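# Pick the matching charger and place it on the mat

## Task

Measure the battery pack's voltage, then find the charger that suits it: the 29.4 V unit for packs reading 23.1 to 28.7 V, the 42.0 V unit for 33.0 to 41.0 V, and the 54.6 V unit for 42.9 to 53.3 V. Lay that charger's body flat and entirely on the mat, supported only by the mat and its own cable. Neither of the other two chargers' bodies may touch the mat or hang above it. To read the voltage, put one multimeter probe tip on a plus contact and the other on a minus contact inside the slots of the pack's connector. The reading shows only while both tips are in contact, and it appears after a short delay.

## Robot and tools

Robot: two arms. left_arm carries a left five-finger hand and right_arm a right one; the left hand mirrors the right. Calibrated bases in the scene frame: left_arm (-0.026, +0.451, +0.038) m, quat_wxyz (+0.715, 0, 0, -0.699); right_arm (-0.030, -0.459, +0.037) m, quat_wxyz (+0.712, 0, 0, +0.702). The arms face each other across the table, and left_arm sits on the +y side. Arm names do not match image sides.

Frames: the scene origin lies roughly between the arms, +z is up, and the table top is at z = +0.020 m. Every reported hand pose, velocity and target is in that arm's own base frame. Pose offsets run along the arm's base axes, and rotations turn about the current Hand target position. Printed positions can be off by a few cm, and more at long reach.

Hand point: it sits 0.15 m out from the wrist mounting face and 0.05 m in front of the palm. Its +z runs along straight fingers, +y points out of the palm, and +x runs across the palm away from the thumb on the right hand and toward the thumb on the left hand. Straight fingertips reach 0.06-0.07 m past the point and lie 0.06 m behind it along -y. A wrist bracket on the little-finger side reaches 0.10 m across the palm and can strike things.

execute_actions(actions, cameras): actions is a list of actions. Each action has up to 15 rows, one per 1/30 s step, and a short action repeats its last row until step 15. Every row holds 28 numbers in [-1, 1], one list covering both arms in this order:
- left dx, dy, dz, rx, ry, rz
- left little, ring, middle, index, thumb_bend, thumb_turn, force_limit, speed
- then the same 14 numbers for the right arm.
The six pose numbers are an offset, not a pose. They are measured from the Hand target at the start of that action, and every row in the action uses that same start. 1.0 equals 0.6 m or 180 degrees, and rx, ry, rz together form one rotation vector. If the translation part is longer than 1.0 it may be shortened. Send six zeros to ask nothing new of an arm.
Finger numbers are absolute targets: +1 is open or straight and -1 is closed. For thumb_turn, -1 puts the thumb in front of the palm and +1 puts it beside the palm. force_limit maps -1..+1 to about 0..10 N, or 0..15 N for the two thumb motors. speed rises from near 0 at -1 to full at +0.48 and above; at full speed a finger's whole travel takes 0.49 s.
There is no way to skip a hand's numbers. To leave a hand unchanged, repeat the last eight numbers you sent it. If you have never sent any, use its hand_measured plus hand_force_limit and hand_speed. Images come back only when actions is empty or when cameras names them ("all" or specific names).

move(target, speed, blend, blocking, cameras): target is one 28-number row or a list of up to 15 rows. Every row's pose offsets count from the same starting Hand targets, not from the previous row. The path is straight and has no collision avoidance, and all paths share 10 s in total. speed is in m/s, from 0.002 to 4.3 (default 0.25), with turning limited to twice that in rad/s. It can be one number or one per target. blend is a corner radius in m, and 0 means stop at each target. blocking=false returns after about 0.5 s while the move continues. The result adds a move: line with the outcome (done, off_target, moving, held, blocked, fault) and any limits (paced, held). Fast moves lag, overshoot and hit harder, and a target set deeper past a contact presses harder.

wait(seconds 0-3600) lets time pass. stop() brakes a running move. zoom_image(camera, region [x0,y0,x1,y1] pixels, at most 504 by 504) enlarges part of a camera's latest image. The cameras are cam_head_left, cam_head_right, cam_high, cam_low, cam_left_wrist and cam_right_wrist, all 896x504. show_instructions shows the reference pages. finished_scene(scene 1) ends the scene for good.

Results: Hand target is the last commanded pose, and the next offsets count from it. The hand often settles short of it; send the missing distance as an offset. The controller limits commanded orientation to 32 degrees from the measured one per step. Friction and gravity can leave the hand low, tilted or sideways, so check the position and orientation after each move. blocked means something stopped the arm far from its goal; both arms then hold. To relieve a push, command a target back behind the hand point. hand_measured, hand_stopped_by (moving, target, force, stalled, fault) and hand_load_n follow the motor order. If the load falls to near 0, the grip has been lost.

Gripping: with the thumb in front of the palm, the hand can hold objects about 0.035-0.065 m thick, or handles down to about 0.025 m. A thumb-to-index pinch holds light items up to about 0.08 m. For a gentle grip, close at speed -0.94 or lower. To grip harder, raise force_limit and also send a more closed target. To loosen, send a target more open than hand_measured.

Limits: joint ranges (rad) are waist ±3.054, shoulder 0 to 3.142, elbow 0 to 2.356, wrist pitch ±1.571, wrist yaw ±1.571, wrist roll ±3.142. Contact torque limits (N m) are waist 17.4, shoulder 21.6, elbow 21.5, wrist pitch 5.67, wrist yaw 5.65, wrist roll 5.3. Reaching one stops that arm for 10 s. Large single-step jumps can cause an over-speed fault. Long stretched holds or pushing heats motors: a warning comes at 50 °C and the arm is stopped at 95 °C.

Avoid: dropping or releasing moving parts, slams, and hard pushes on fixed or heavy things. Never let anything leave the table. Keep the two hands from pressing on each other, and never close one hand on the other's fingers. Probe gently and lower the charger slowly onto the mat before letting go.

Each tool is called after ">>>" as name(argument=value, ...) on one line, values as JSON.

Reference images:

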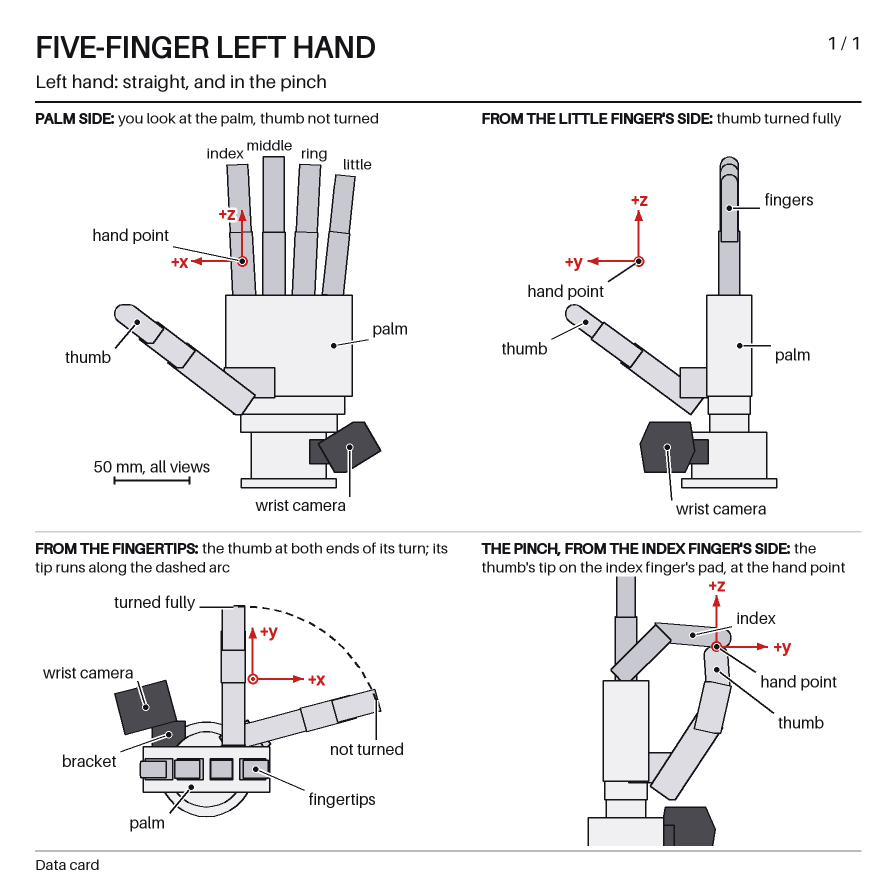

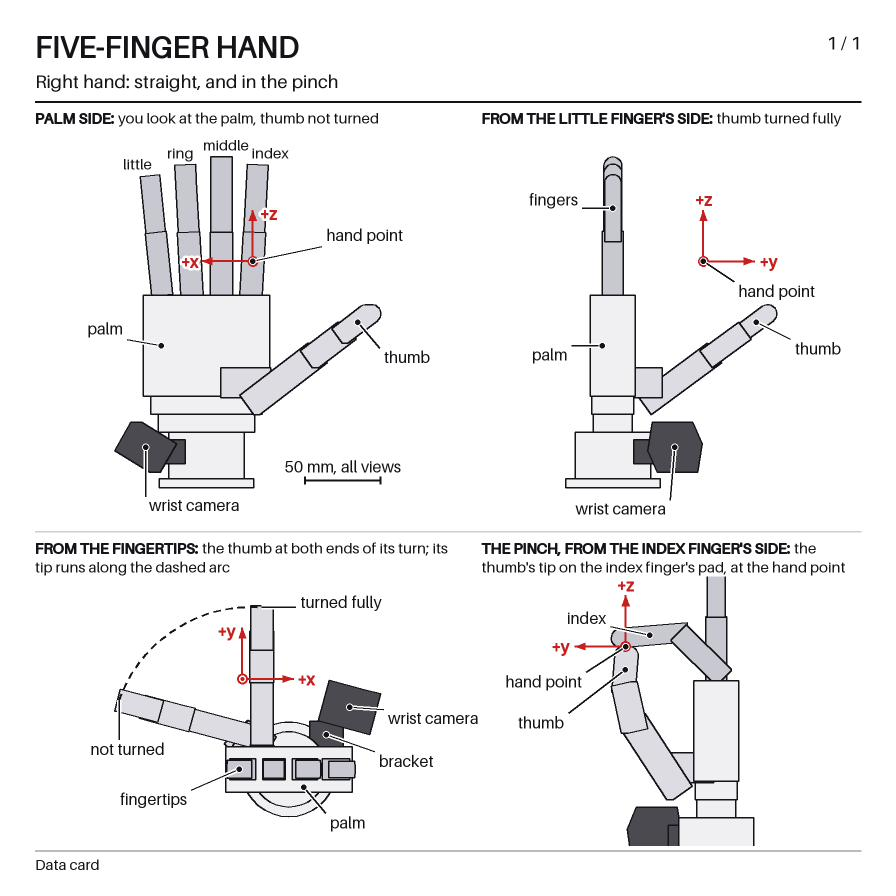

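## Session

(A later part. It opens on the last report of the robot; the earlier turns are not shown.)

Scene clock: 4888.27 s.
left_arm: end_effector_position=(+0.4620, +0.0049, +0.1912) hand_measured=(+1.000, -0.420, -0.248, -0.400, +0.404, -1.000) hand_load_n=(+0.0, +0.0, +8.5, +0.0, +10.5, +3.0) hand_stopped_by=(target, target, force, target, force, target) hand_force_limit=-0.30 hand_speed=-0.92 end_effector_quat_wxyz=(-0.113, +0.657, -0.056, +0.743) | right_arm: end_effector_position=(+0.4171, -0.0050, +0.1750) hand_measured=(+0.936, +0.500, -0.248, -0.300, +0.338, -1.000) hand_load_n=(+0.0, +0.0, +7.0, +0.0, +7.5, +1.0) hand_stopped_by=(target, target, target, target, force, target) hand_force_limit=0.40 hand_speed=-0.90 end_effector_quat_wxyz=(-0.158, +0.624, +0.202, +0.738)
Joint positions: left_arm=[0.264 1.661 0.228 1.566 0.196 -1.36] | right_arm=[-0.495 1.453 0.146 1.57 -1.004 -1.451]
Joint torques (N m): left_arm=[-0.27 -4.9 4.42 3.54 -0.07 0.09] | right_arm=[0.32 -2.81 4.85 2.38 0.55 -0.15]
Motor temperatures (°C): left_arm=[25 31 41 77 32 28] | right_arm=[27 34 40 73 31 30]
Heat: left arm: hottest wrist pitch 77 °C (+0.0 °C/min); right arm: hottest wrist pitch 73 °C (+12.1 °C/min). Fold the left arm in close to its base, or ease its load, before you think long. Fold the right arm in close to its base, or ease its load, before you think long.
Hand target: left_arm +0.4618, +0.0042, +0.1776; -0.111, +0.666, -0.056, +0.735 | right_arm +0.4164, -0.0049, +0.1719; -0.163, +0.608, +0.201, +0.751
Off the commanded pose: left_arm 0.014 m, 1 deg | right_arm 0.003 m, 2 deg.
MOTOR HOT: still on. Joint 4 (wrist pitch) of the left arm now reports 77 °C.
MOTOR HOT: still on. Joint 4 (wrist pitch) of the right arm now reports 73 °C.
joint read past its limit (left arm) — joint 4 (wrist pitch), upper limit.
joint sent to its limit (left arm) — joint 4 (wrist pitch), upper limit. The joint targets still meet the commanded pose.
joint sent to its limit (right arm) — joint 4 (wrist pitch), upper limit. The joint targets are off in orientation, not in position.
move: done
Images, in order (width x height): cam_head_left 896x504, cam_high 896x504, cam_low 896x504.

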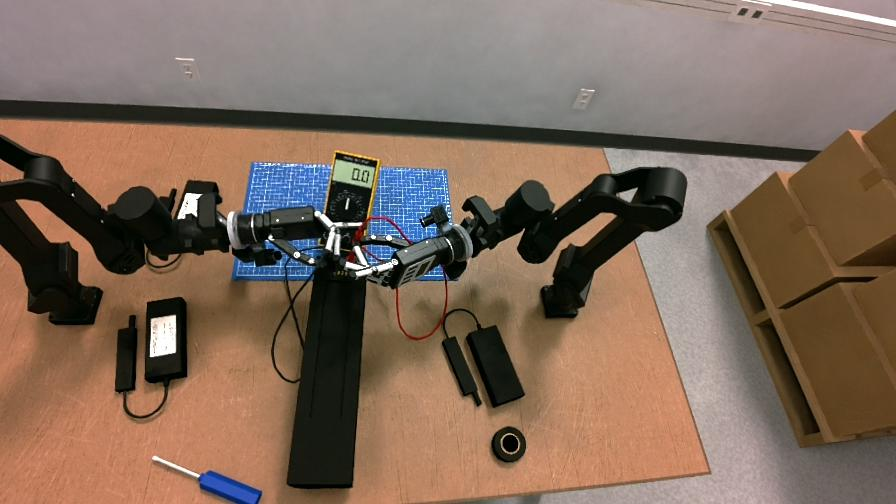

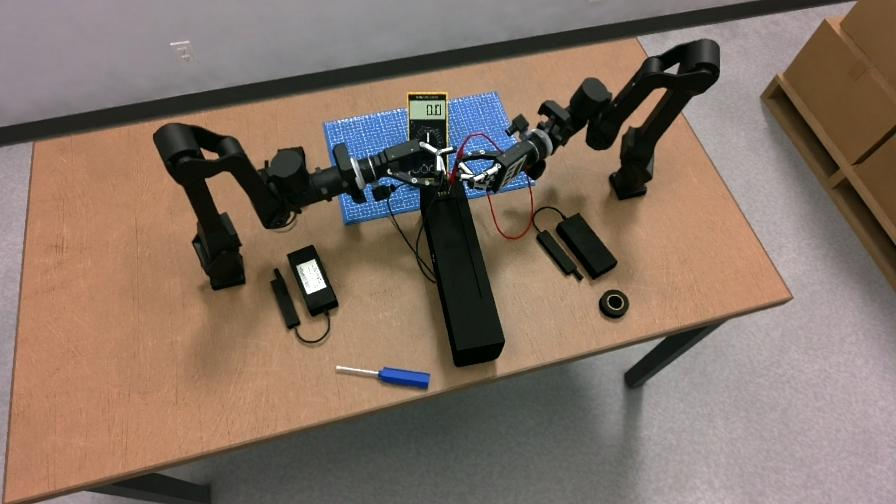

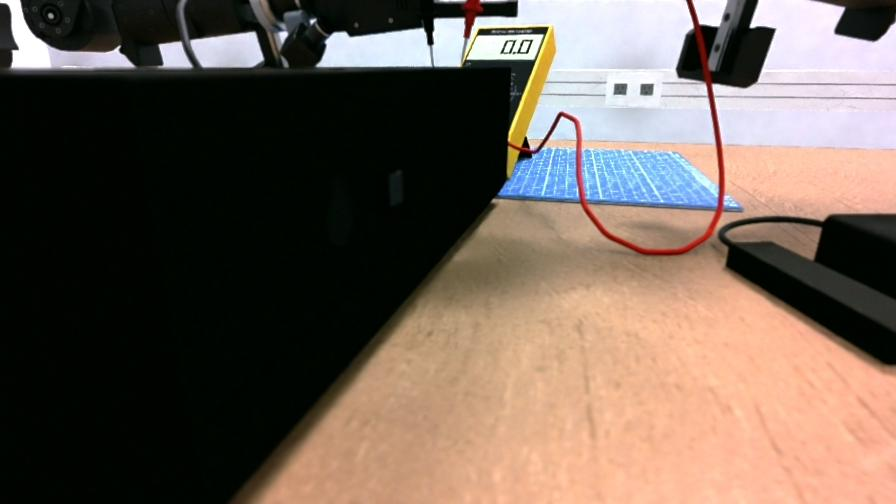

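>>> move(target=[[0,0,0,0,0,0,1,-0.42,-0.25,-0.40,0.31,-1,-0.3,-0.92, 0.003,0.0017,0.006,0,0,0,1,0.5,-0.25,-0.3,0.31,-1,0.4,-0.9],[0,0,0,0,0,0,1,-0.42,-0.25,-0.40,0.31,-1,-0.3,-0.92, 0.003,0.0017,-0.010,0,0,0,1,0.5,-0.25,-0.3,0.31,-1,0.4,-0.9]], speed=[0.05, 0.03], cameras=["cam_high", "cam_low", "cam_head_left"])

>>> zoom_image(camera="cam_low", region=[420, 0, 480, 70])

>>> zoom_image(camera="cam_high", region=[430, 165, 470, 205])

Scene clock: 4896.43 s.
left_arm: end_effector_position=(+0.4620, +0.0049, +0.1912) hand_measured=(+1.000, -0.420, -0.248, -0.400, +0.404, -1.000) hand_load_n=(+0.0, +0.0, +8.5, +0.0, +11.0, +3.0) hand_stopped_by=(target, target, force, target, force, target) hand_force_limit=-0.30 hand_speed=-0.92 end_effector_quat_wxyz=(-0.113, +0.657, -0.056, +0.743) | right_arm: end_effector_position=(+0.4191, -0.0041, +0.1703) hand_measured=(+0.936, +0.500, -0.248, -0.300, +0.338, -1.000) hand_load_n=(+0.0, +0.0, +6.5, +0.0, +8.0, +1.5) hand_stopped_by=(target, target, target, target, force, target) hand_force_limit=0.40 hand_speed=-0.90 end_effector_quat_wxyz=(-0.156, +0.627, +0.204, +0.736)
Joint positions: left_arm=[0.264 1.661 0.228 1.566 0.196 -1.36] | right_arm=[-0.485 1.472 0.145 1.571 -0.994 -1.47]
Joint torques (N m): left_arm=[-0.24 -4.69 4.61 3.62 -0.06 0.04] | right_arm=[0.29 -2.79 4.66 2.29 0.53 -0.11]
Motor temperatures (°C): left_arm=[25 31 41 77 32 28] | right_arm=[27 34 39 74 31 30]
Heat: left arm: hottest wrist pitch 77 °C (+0.0 °C/min); right arm: hottest wrist pitch 74 °C (+11.1 °C/min). Fold the left arm in close to its base, or ease its load, before you think long. Fold the right arm in close to its base, or ease its load, before you think long.
Hand target: left_arm +0.4618, +0.0042, +0.1776; -0.111, +0.666, -0.056, +0.735 | right_arm +0.4182, -0.0038, +0.1659; -0.163, +0.607, +0.201, +0.751
Off the commanded pose: left_arm 0.014 m, 1 deg | right_arm 0.005 m, 3 deg.
MOTOR HOT: still on. Joint 4 (wrist pitch) of the left arm now reports 77 °C.
MOTOR HOT: still on. Joint 4 (wrist pitch) of the right arm now reports 74 °C.
joint read past its limit (left arm) — joint 4 (wrist pitch), upper limit.
joint sent to its limit (left arm) — joint 4 (wrist pitch), upper limit. The joint targets still meet the commanded pose.
joint sent to its limit (right arm) — joint 4 (wrist pitch), upper limit. The joint targets are off in orientation, not in position.
move: off_target (right_arm)
Images, in order (width x height): cam_head_left 896x504, cam_high 896x504, cam_low 896x504.

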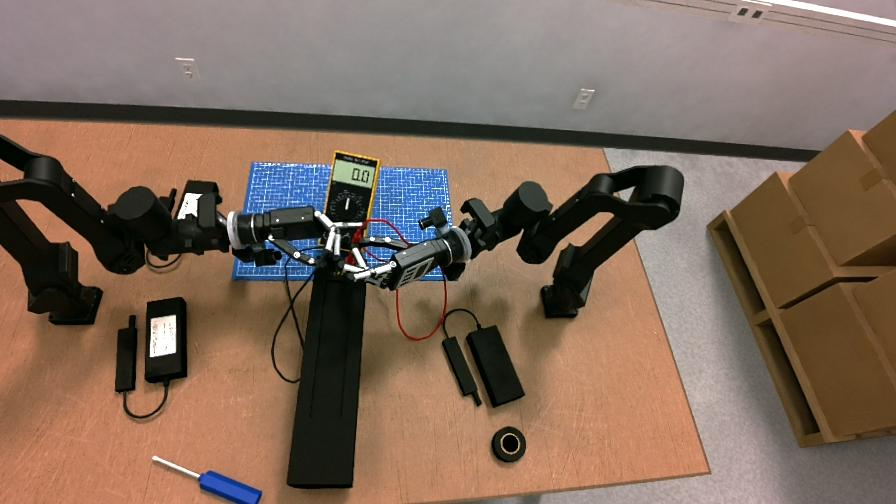

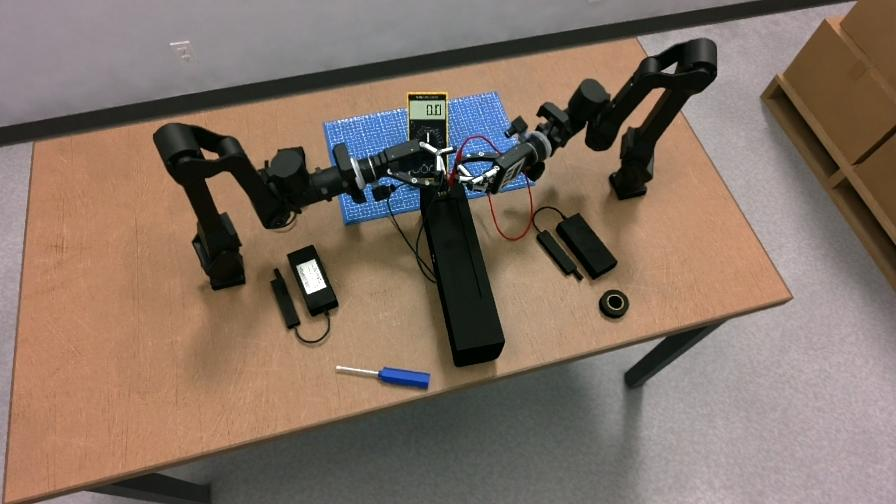

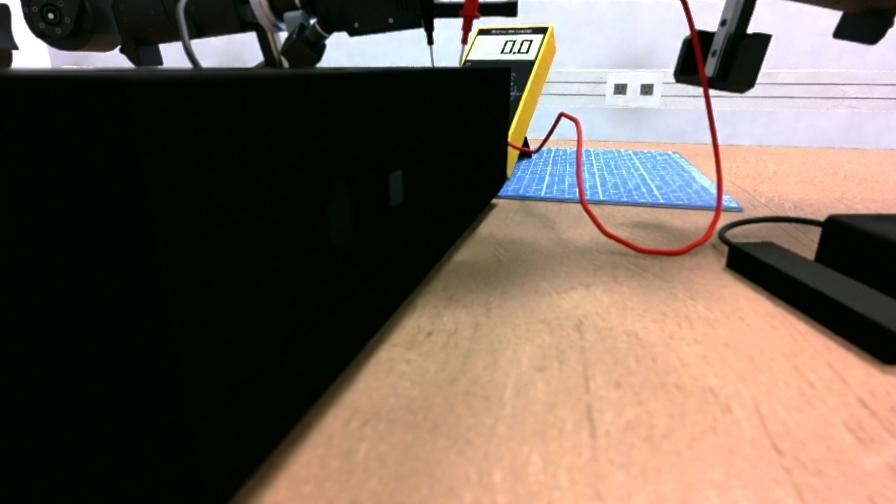

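Scaled by 7.200 from the camera's image (finer frame: 1280x720).

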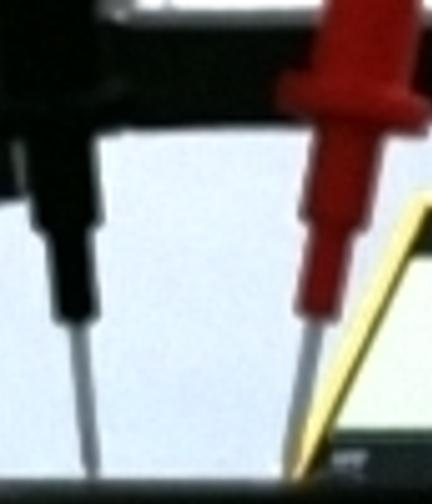

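Scaled by 12.600 from the camera's image (finer frame: 1280x720).

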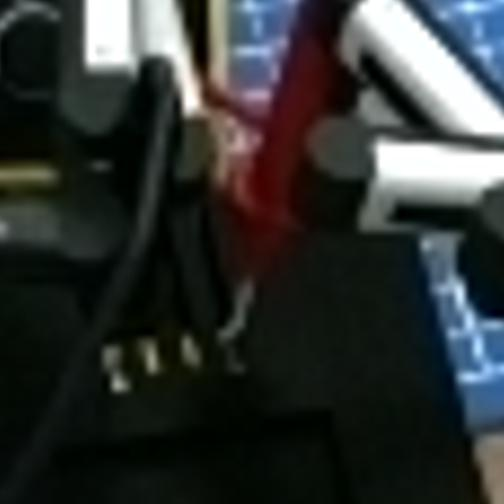

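>>> move(target=[0,0,0,0,0,0,1,-0.42,-0.25,-0.40,0.31,-1,-0.3,-0.92, 0,0,-0.01,0,0,0,1,0.5,-0.25,-0.3,0.31,-1,0.4,-0.9], speed=0.03, cameras=["cam_high", "cam_low", "cam_head_left"])

>>> zoom_image(camera="cam_head_left", region=[325, 150, 385, 210])

>>> zoom_image(camera="cam_low", region=[420, 0, 480, 70])

>>> zoom_image(camera="cam_high", region=[430, 165, 470, 205])

Scene clock: 4902.03 s.
left_arm: end_effector_position=(+0.4620, +0.0049, +0.1912) hand_measured=(+1.000, -0.420, -0.248, -0.400, +0.404, -1.000) hand_load_n=(+0.0, +0.0, +9.0, +0.0, +11.0, +3.0) hand_stopped_by=(target, target, force, target, force, target) hand_force_limit=-0.30 hand_speed=-0.92 end_effector_quat_wxyz=(-0.113, +0.657, -0.056, +0.743) | right_arm: end_effector_position=(+0.4195, -0.0043, +0.1689) hand_measured=(+0.936, +0.500, -0.248, -0.300, +0.338, -1.000) hand_load_n=(+0.0, +0.0, +6.5, +0.0, +7.5, +1.0) hand_stopped_by=(target, target, target, target, force, target) hand_force_limit=0.40 hand_speed=-0.90 end_effector_quat_wxyz=(-0.151, +0.626, +0.208, +0.736)
Joint positions: left_arm=[0.264 1.661 0.228 1.566 0.196 -1.36] | right_arm=[-0.483 1.482 0.144 1.576 -0.992 -1.488]
Joint torques (N m): left_arm=[-0.44 -5.06 4.35 3.53 -0.08 0.06] | right_arm=[0.23 -2.24 4.04 1.91 0.5 -0.03]
Motor temperatures (°C): left_arm=[25 31 41 78 32 28] | right_arm=[27 34 39 74 31 30]
Heat: left arm: hottest wrist pitch 78 °C (+1.0 °C/min); right arm: hottest wrist pitch 74 °C (+10.2 °C/min). Fold the left arm in close to its base, or ease its load, before you think long. Fold the right arm in close to its base, or ease its load, before you think long.
Hand target: left_arm +0.4618, +0.0042, +0.1776; -0.111, +0.666, -0.056, +0.735 | right_arm +0.4182, -0.0038, +0.1599; -0.164, +0.608, +0.201, +0.751
Off the commanded pose: left_arm 0.014 m, 1 deg | right_arm 0.009 m, 3 deg.
MOTOR HOT: still on. Joint 4 (wrist pitch) of the left arm now reports 78 °C.
MOTOR HOT: still on. Joint 4 (wrist pitch) of the right arm now reports 74 °C.
joint read past its limit (left arm) — joint 4 (wrist pitch), upper limit.
joint read past its limit (right arm) — joint 4 (wrist pitch), upper limit.
joint sent to its limit (left arm) — joint 4 (wrist pitch), upper limit. The joint targets still meet the commanded pose.
joint sent to its limit (right arm) — joint 4 (wrist pitch), upper limit. The joint targets are off in orientation, not in position.
move: off_target (right_arm)
Images, in order (width x height): cam_head_left 896x504, cam_high 896x504, cam_low 896x504.

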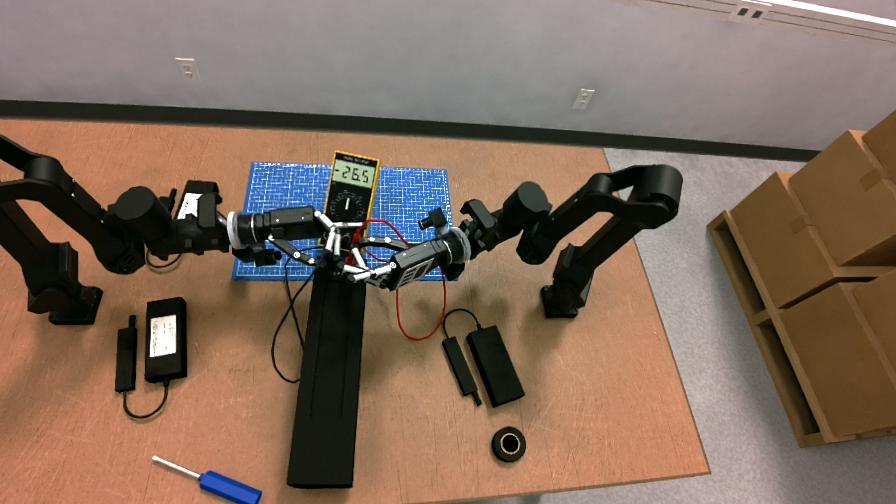

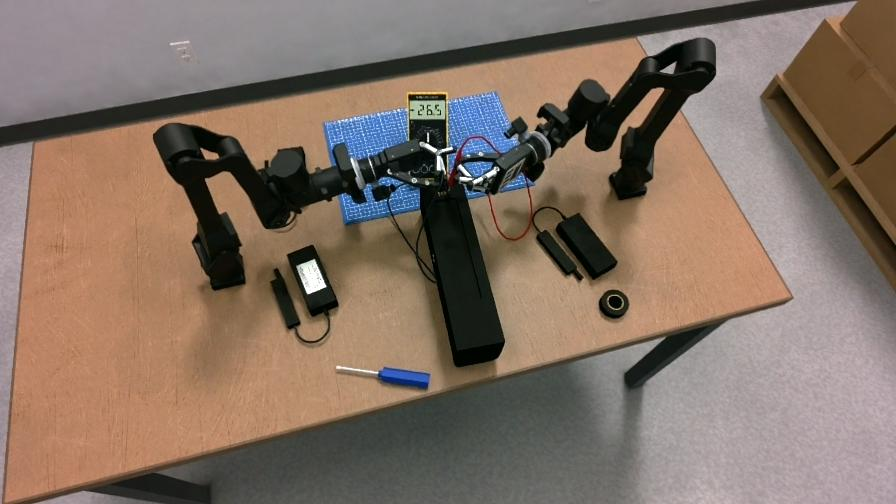

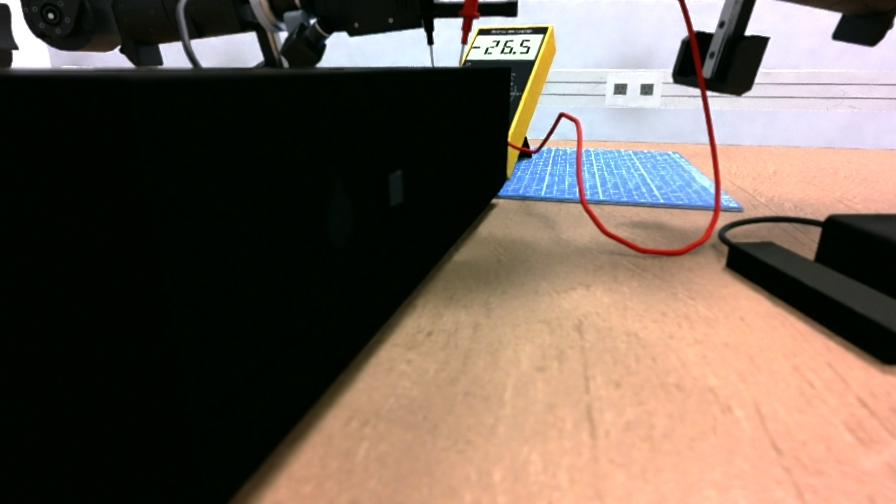

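Scaled by 8.400 from the camera's image (finer frame: 1280x720).

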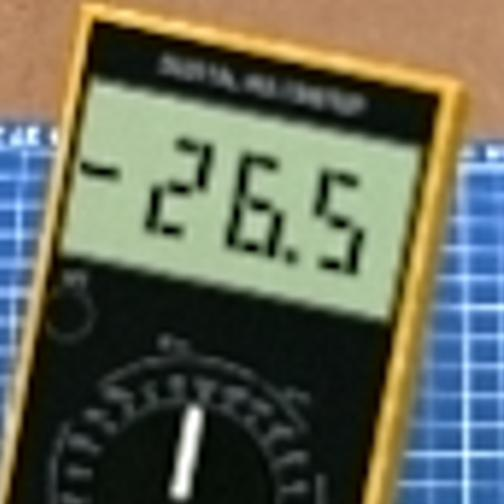

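Scaled by 7.200 from the camera's image (finer frame: 1280x720).

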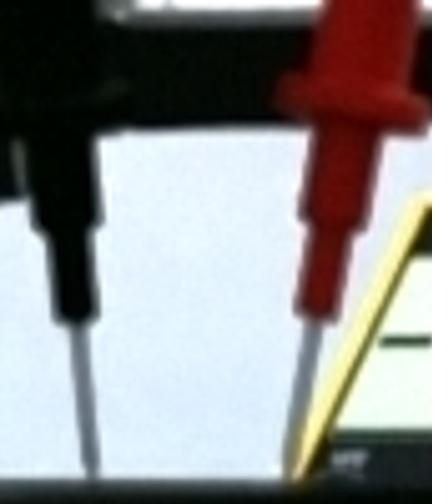

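Scaled by 12.600 from the camera's image (finer frame: 1280x720).

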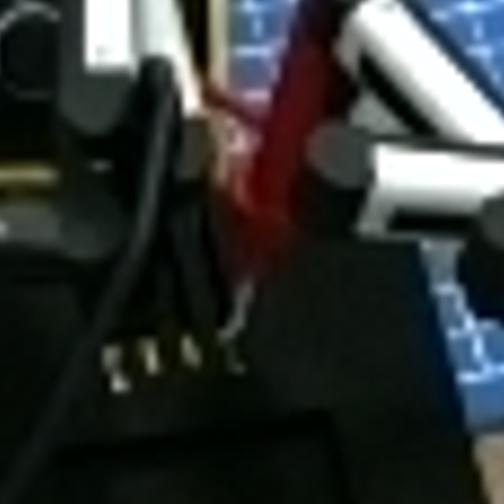

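>>> move(target=[[0,0,0.04,0,0,0,1,-0.42,-0.25,-0.40,0.31,-1,-0.3,-0.92, -0.008,0,0.04,0,0,0,1,0.5,-0.25,-0.3,0.31,-1,0.4,-0.9],[-0.08,0,0.14,0,0,0,1,-0.42,-0.25,-0.40,0.31,-1,-0.3,-0.92, -0.08,0.03,0.16,0,0,0,1,0.5,-0.25,-0.3,0.31,-1,0.4,-0.9]], speed=[0.08, 0.15], blend=0.01, cameras=["cam_head_left","cam_head_right"])

Scene clock: 4965.77 s.
left_arm: end_effector_position=(+0.4145, +0.0035, +0.2509) hand_measured=(+1.000, -0.420, -0.248, -0.400, +0.404, -1.000) hand_load_n=(+0.0, +0.0, +9.0, +0.0, +10.5, +2.0) hand_stopped_by=(target, target, force, target, force, target) hand_force_limit=-0.30 hand_speed=-0.92 end_effector_quat_wxyz=(-0.106, +0.675, -0.053, +0.728) | right_arm: end_effector_position=(+0.3695, +0.0148, +0.2428) hand_measured=(+0.936, +0.500, -0.248, -0.300, +0.338, -1.000) hand_load_n=(+0.0, +0.0, +7.0, +0.0, +8.0, +1.5) hand_stopped_by=(target, target, target, target, force, target) hand_force_limit=0.40 hand_speed=-0.90 end_effector_quat_wxyz=(-0.173, +0.616, +0.194, +0.744)
Joint positions: left_arm=[0.336 0.924 0.241 0.77 0.269 -1.37] | right_arm=[-0.552 0.737 0.175 0.908 -1.059 -1.343]
Joint torques (N m): left_arm=[0.39 -5.21 11.11 3.67 0.09 0.02] | right_arm=[0.29 -1.58 11.81 1.95 0.71 -0.14]
Motor temperatures (°C): left_arm=[25 31 41 77 32 28] | right_arm=[27 33 37 63 31 30]
Heat: left arm: hottest wrist pitch 77 °C (-1.0 °C/min); right arm: hottest wrist pitch 63 °C (-9.0 °C/min). Fold the left arm in close to its base, or ease its load, before you think long. Fold the right arm in close to its base, or ease its load, before you think long.
Hand target: left_arm +0.4138, +0.0042, +0.2617; -0.111, +0.666, -0.055, +0.735 | right_arm +0.3702, +0.0141, +0.2559; -0.163, +0.607, +0.201, +0.751
Off the commanded pose: left_arm 0.011 m, 1 deg | right_arm 0.013 m, 2 deg.
MOTOR HOT: still on. Joint 4 (wrist pitch) of the left arm now reports 77 °C.
MOTOR HOT: still on. Joint 4 (wrist pitch) of the right arm now reports 63 °C.
move: off_target (left_arm, right_arm)

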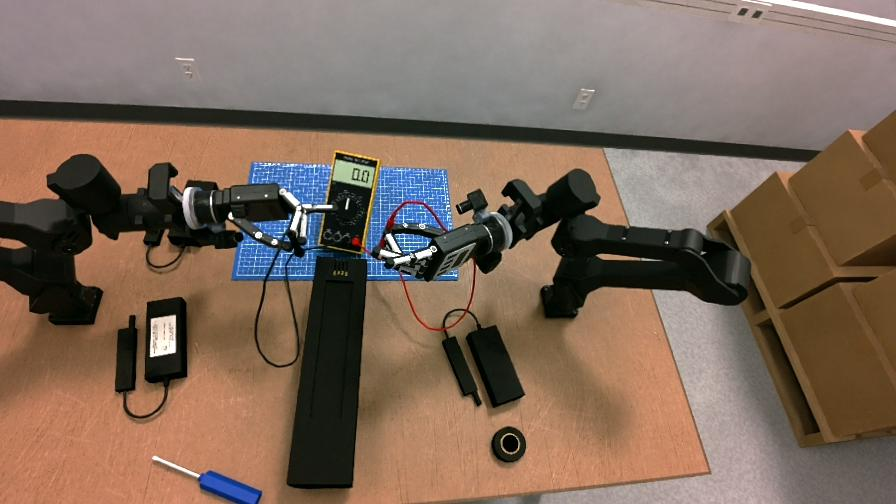

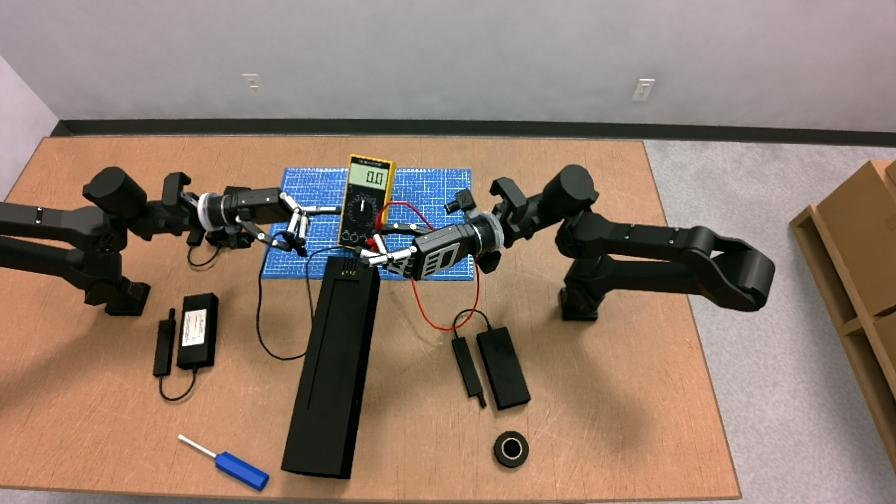

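>>> move(target=[[-0.158,-0.10,0.0,0.4336,0.1711,-0.1708,1,-0.42,-0.25,-0.40,0.31,-1,-0.3,-0.92, -0.117,-0.06,0.04,0.5405,0.2506,-0.3144,1,0.5,-0.25,-0.3,0.31,-1,0.4,-0.9]], speed=0.25, cameras=["cam_head_left","cam_high","cam_left_wrist","cam_right_wrist"])

Scene clock: 4982.37 s.
left_arm: end_effector_position=(+0.3170, -0.0555, +0.2596) hand_measured=(+1.000, -0.420, -0.248, -0.400, +0.404, -1.000) hand_load_n=(+0.0, +0.0, +9.0, +0.0, +10.0, +2.5) hand_stopped_by=(target, target, force, target, force, target) hand_force_limit=-0.30 hand_speed=-0.92 end_effector_quat_wxyz=(+0.295, -0.573, +0.678, -0.354) | right_arm: end_effector_position=(+0.2979, -0.0225, +0.2733) hand_measured=(+0.936, +0.500, -0.248, -0.300, +0.338, -1.000) hand_load_n=(+0.0, +0.5, +6.5, +0.0, +8.5, +0.5) hand_stopped_by=(target, target, target, target, force, target) hand_force_limit=0.40 hand_speed=-0.90 end_effector_quat_wxyz=(+0.257, -0.513, +0.727, -0.376)
Joint positions: left_arm=[0.049 1.081 1.55 -1.092 0.182 0.123] | right_arm=[0.104 1.075 1.655 -1.256 0.369 0.266]
Joint torques (N m): left_arm=[-0.44 -2.82 9.57 3.19 0.08 0.11] | right_arm=[-0.22 -1.4 9.88 2.38 0.28 0.11]
Motor temperatures (°C): left_arm=[25 32 46 71 32 28] | right_arm=[27 32 41 66 31 30]
Heat: left arm: hottest wrist pitch 71 °C (-7.1 °C/min); right arm: hottest wrist pitch 66 °C (-1.0 °C/min). Fold the left arm in close to its base, or ease its load, before you think long. Fold the right arm in close to its base, or ease its load, before you think long.
Hand target: left_arm +0.3189, -0.0557, +0.2616; +0.297, -0.571, +0.679, -0.354 | right_arm +0.3000, -0.0219, +0.2800; +0.265, -0.509, +0.726, -0.378
Off the commanded pose: left_arm 0.003 m, 0 deg | right_arm 0.007 m, 1 deg.
MOTOR HOT: still on. Joint 4 (wrist pitch) of the left arm now reports 71 °C.
MOTOR HOT: still on. Joint 4 (wrist pitch) of the right arm now reports 66 °C.
move: done

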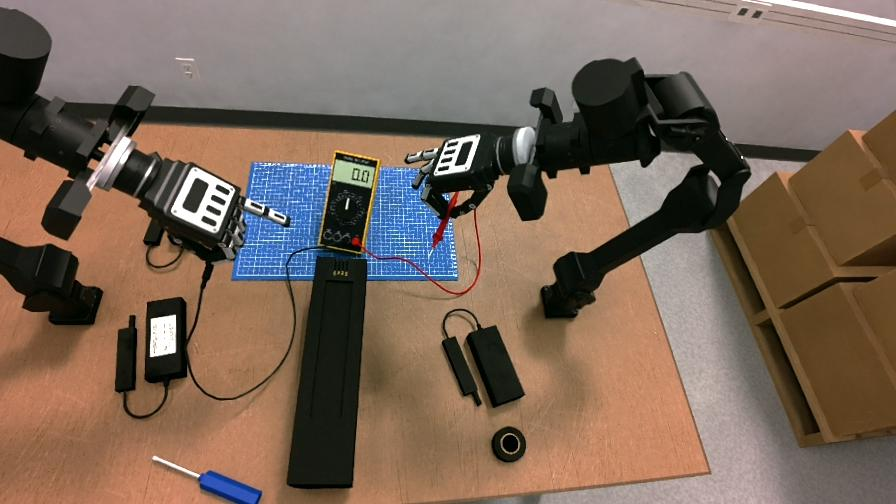

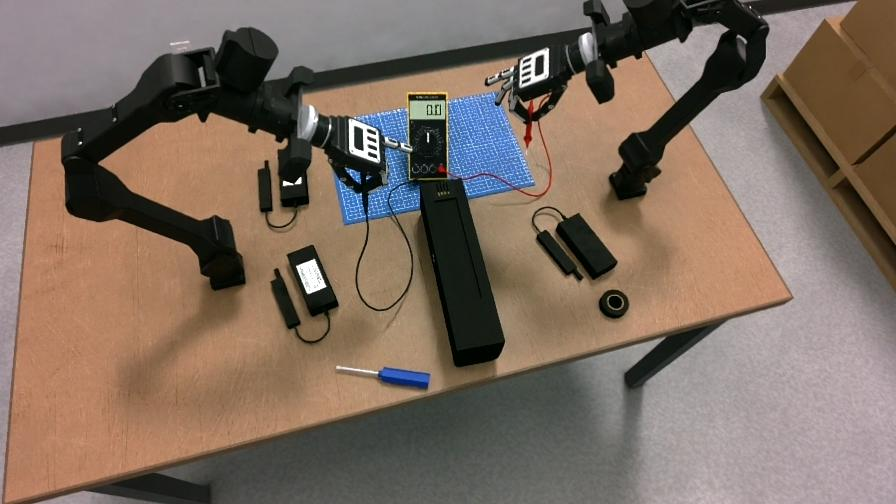

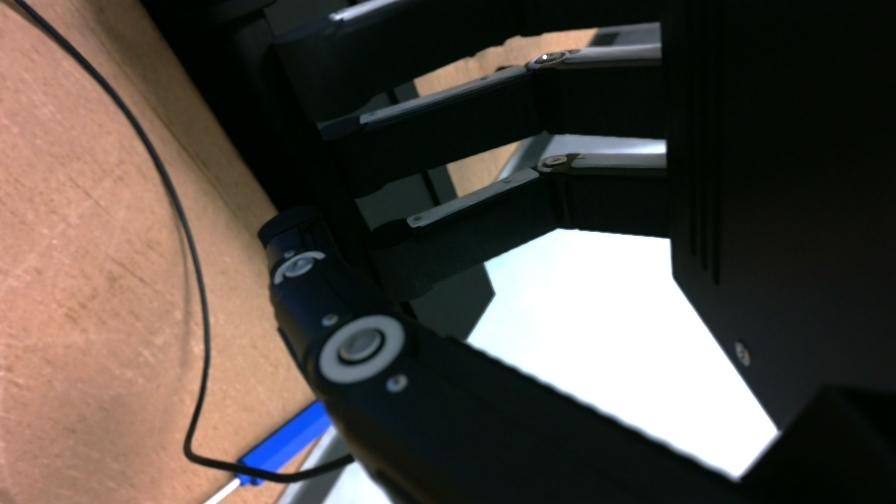

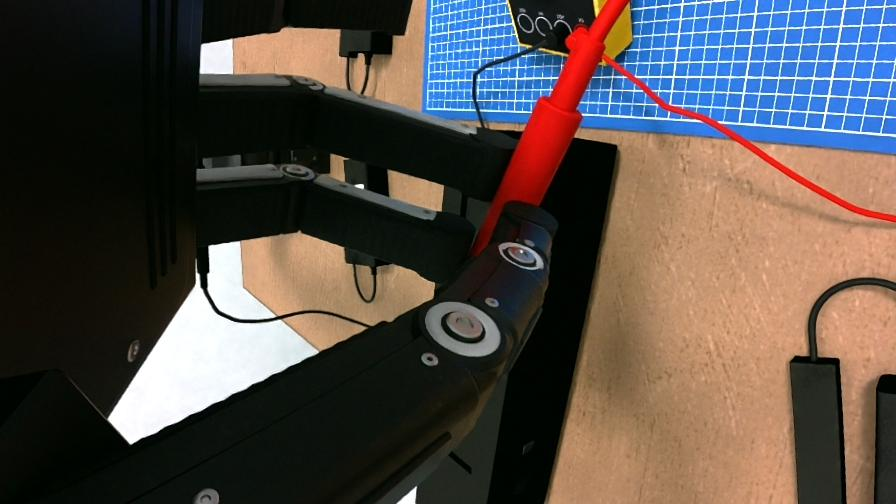

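>>> move(target=[[0,-0.042,-0.2,0,0,0,1,-0.42,-0.25,-0.40,0.31,-1,-0.3,-0.92, -0.015,-0.2068,-0.2,0,0,0,1,0.5,-0.25,-0.3,0.31,-1,0.4,-0.9],[0,-0.042,-0.385,0,0,0,1,-0.42,-0.25,-0.40,0.31,-1,-0.3,-0.92, -0.015,-0.2068,-0.408,0,0,0,1,0.5,-0.25,-0.3,0.31,-1,0.4,-0.9]], speed=[0.2, 0.12], blend=0.02, cameras=["cam_head_left","cam_high","cam_left_wrist","cam_right_wrist"])

Scene clock: 4995.10 s.
left_arm: end_effector_position=(+0.3229, -0.0805, +0.0377) hand_measured=(+1.000, -0.420, -0.248, -0.400, +0.404, -1.000) hand_load_n=(+0.0, +0.0, +9.0, +0.0, +10.0, +2.5) hand_stopped_by=(target, target, force, target, force, target) hand_force_limit=-0.30 hand_speed=-0.92 end_effector_quat_wxyz=(+0.301, -0.568, +0.677, -0.358) | right_arm: end_effector_position=(+0.2921, -0.1479, +0.0392) hand_measured=(+0.936, +0.500, -0.248, -0.300, +0.338, -1.000) hand_load_n=(+0.0, +0.0, +7.0, +0.0, +8.0, +1.0) hand_stopped_by=(target, target, target, target, force, target) hand_force_limit=0.40 hand_speed=-0.90 end_effector_quat_wxyz=(+0.263, -0.508, +0.725, -0.382)
Joint positions: left_arm=[-0.125 0.816 0.494 -0.276 0.04 0.029] | right_arm=[-0.8 0.881 0.538 -0.312 -0.361 -0.272]
Joint torques (N m): left_arm=[-0.54 -3.95 8.03 3.5 -0.05 -0.17] | right_arm=[-0.2 -2.36 8.44 2.68 -0.5 -0.02]
Motor temperatures (°C): left_arm=[25 31 47 68 32 28] | right_arm=[27 32 43 70 31 30]
Heat: left arm: hottest wrist pitch 68 °C (-10.2 °C/min); right arm: hottest wrist pitch 70 °C (+5.1 °C/min). Fold the left arm in close to its base, or ease its load, before you think long. Fold the right arm in close to its base, or ease its load, before you think long.
Hand target: left_arm +0.3191, -0.0809, +0.0307; +0.297, -0.570, +0.679, -0.354 | right_arm +0.2910, -0.1460, +0.0351; +0.265, -0.509, +0.726, -0.378
Off the commanded pose: left_arm 0.008 m, 1 deg | right_arm 0.005 m, 0 deg.
MOTOR HOT: still on. Joint 4 (wrist pitch) of the left arm now reports 68 °C.
MOTOR HOT: still on. Joint 4 (wrist pitch) of the right arm now reports 70 °C.
move: done

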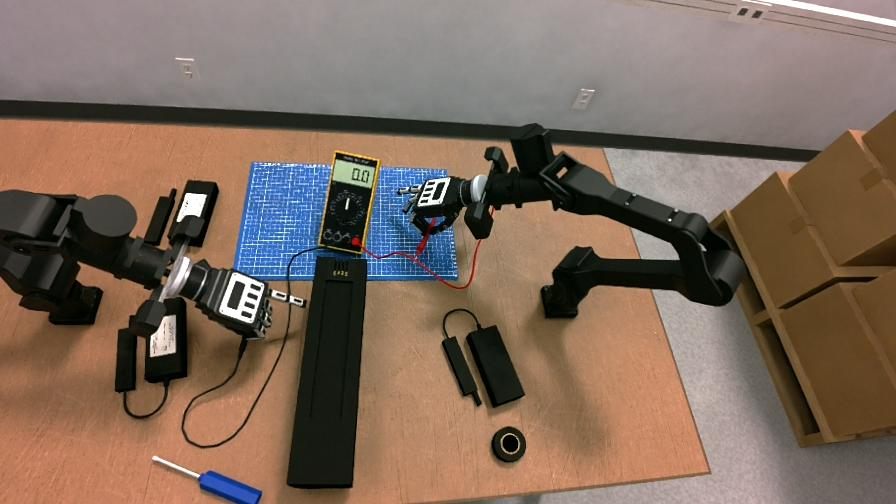

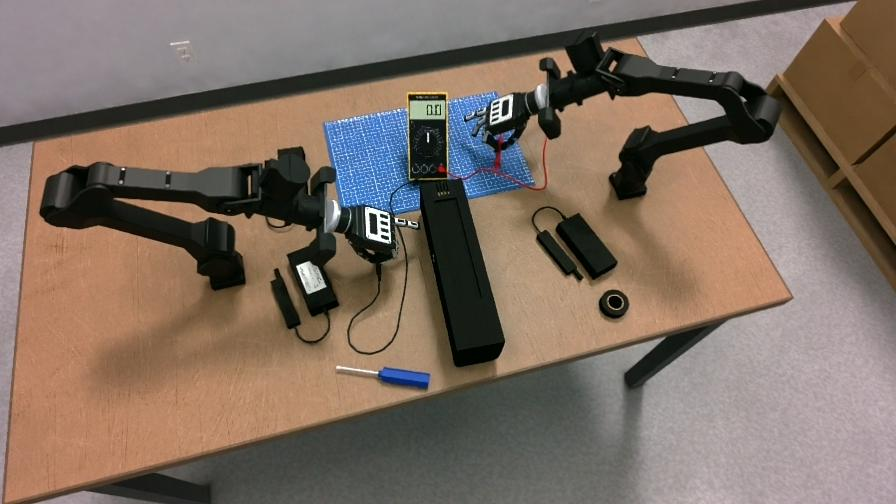

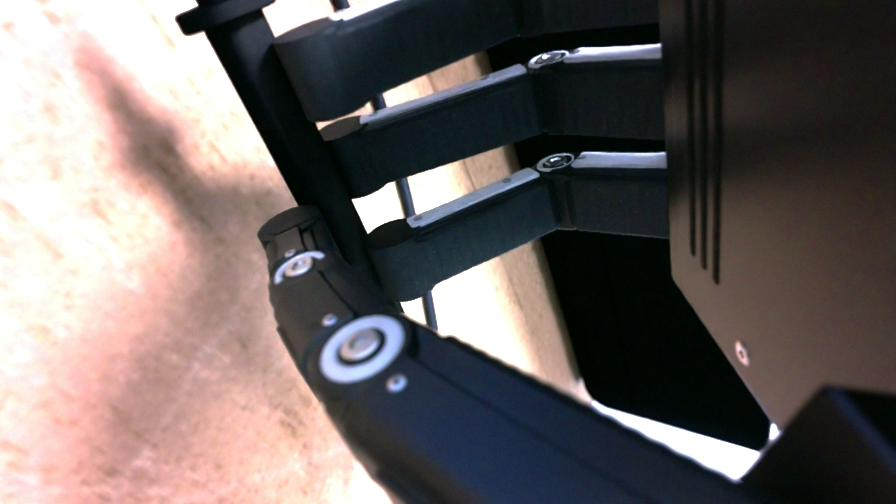

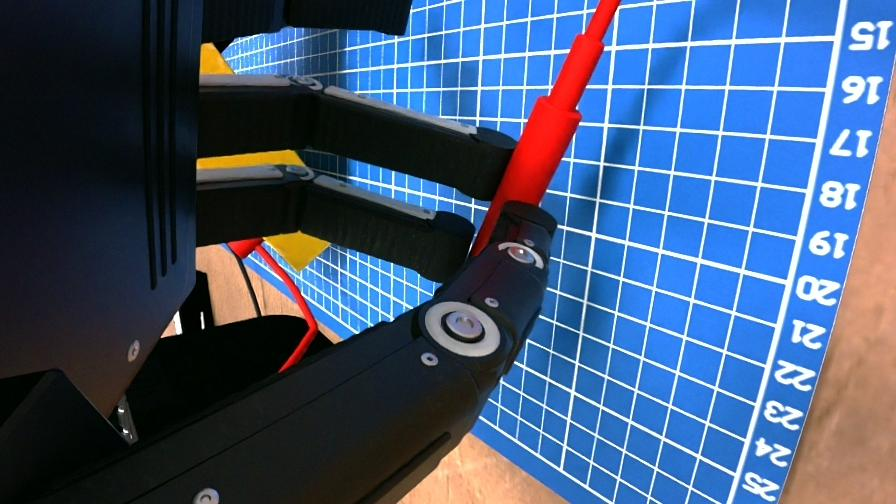

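>>> move(target=[0,0,-0.035,0,0,0,1,-0.42,-0.25,-0.40,0.31,-1,-0.3,-0.92, 0,0,-0.03,0,0,0,1,0.5,-0.25,-0.3,0.31,-1,0.4,-0.9], speed=0.05, cameras=["cam_head_left","cam_left_wrist","cam_right_wrist"])

Scene clock: 4999.83 s.
left_arm: end_effector_position=(+0.3239, -0.0807, +0.0203) hand_measured=(+1.000, -0.420, -0.248, -0.400, +0.404, -1.000) hand_load_n=(+0.0, +0.0, +9.0, +0.0, +10.0, +2.5) hand_stopped_by=(target, target, force, target, force, target) hand_force_limit=-0.30 hand_speed=-0.92 end_effector_quat_wxyz=(+0.304, -0.566, +0.675, -0.361) | right_arm: end_effector_position=(+0.2924, -0.1482, +0.0222) hand_measured=(+0.936, +0.500, -0.248, -0.300, +0.338, -1.000) hand_load_n=(+0.0, -0.5, +6.5, +0.0, +8.0, +0.5) hand_stopped_by=(target, target, target, target, force, target) hand_force_limit=0.40 hand_speed=-0.90 end_effector_quat_wxyz=(+0.264, -0.508, +0.725, -0.383)
Joint positions: left_arm=[-0.125 0.822 0.415 -0.181 0.04 0.029] | right_arm=[-0.8 0.893 0.471 -0.23 -0.361 -0.272]
Joint torques (N m): left_arm=[-0.45 -2.76 7.59 3.51 -0.02 -0.15] | right_arm=[-0.18 -2.01 8.39 2.7 -0.5 -0.02]
Motor temperatures (°C): left_arm=[25 31 47 70 32 28] | right_arm=[27 32 43 71 31 30]
Heat: left arm: hottest wrist pitch 70 °C (-8.0 °C/min); right arm: hottest wrist pitch 71 °C (+7.0 °C/min). Fold the left arm in close to its base, or ease its load, before you think long. Fold the right arm in close to its base, or ease its load, before you think long.
Hand target: left_arm +0.3190, -0.0809, +0.0095; +0.297, -0.571, +0.679, -0.354 | right_arm +0.2910, -0.1460, +0.0172; +0.265, -0.509, +0.726, -0.378
Off the commanded pose: left_arm 0.012 m, 1 deg | right_arm 0.006 m, 1 deg.
MOTOR HOT: still on. Joint 4 (wrist pitch) of the left arm now reports 70 °C.
MOTOR HOT: still on. Joint 4 (wrist pitch) of the right arm now reports 71 °C.
move: off_target (left_arm)

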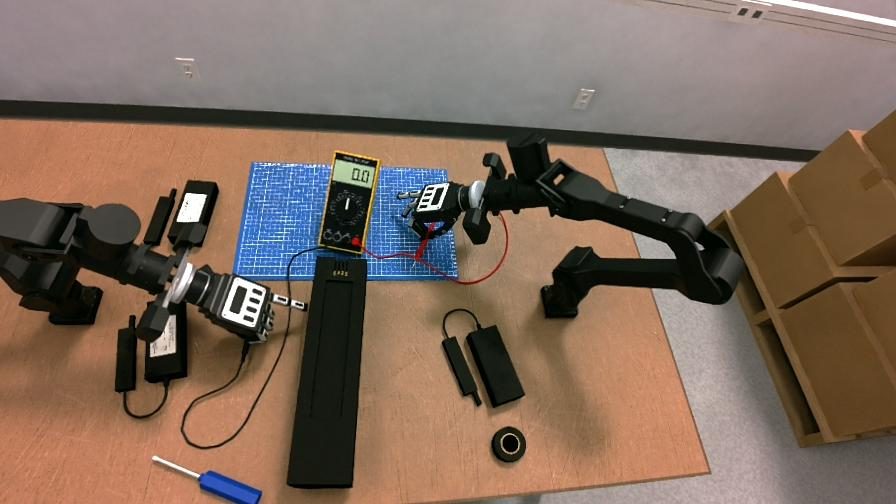

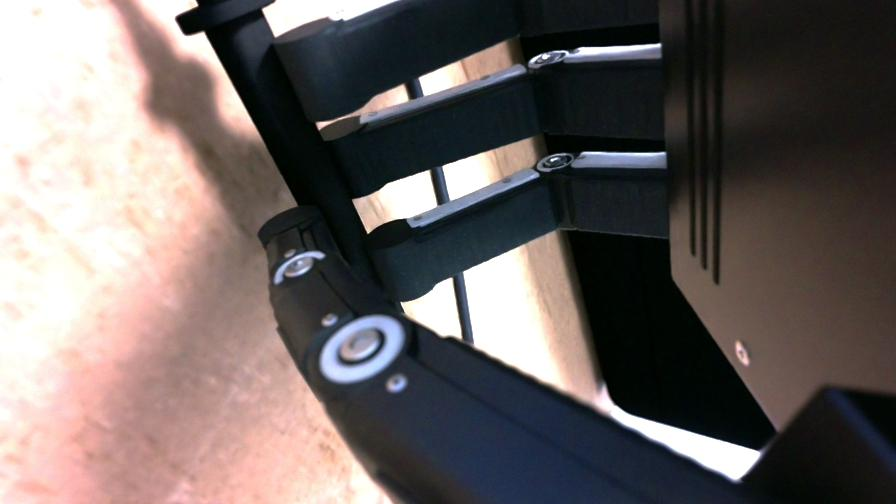

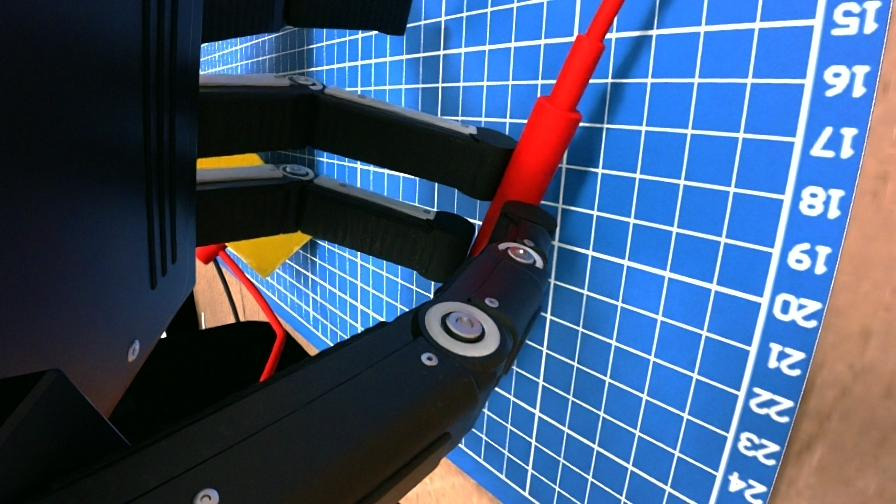

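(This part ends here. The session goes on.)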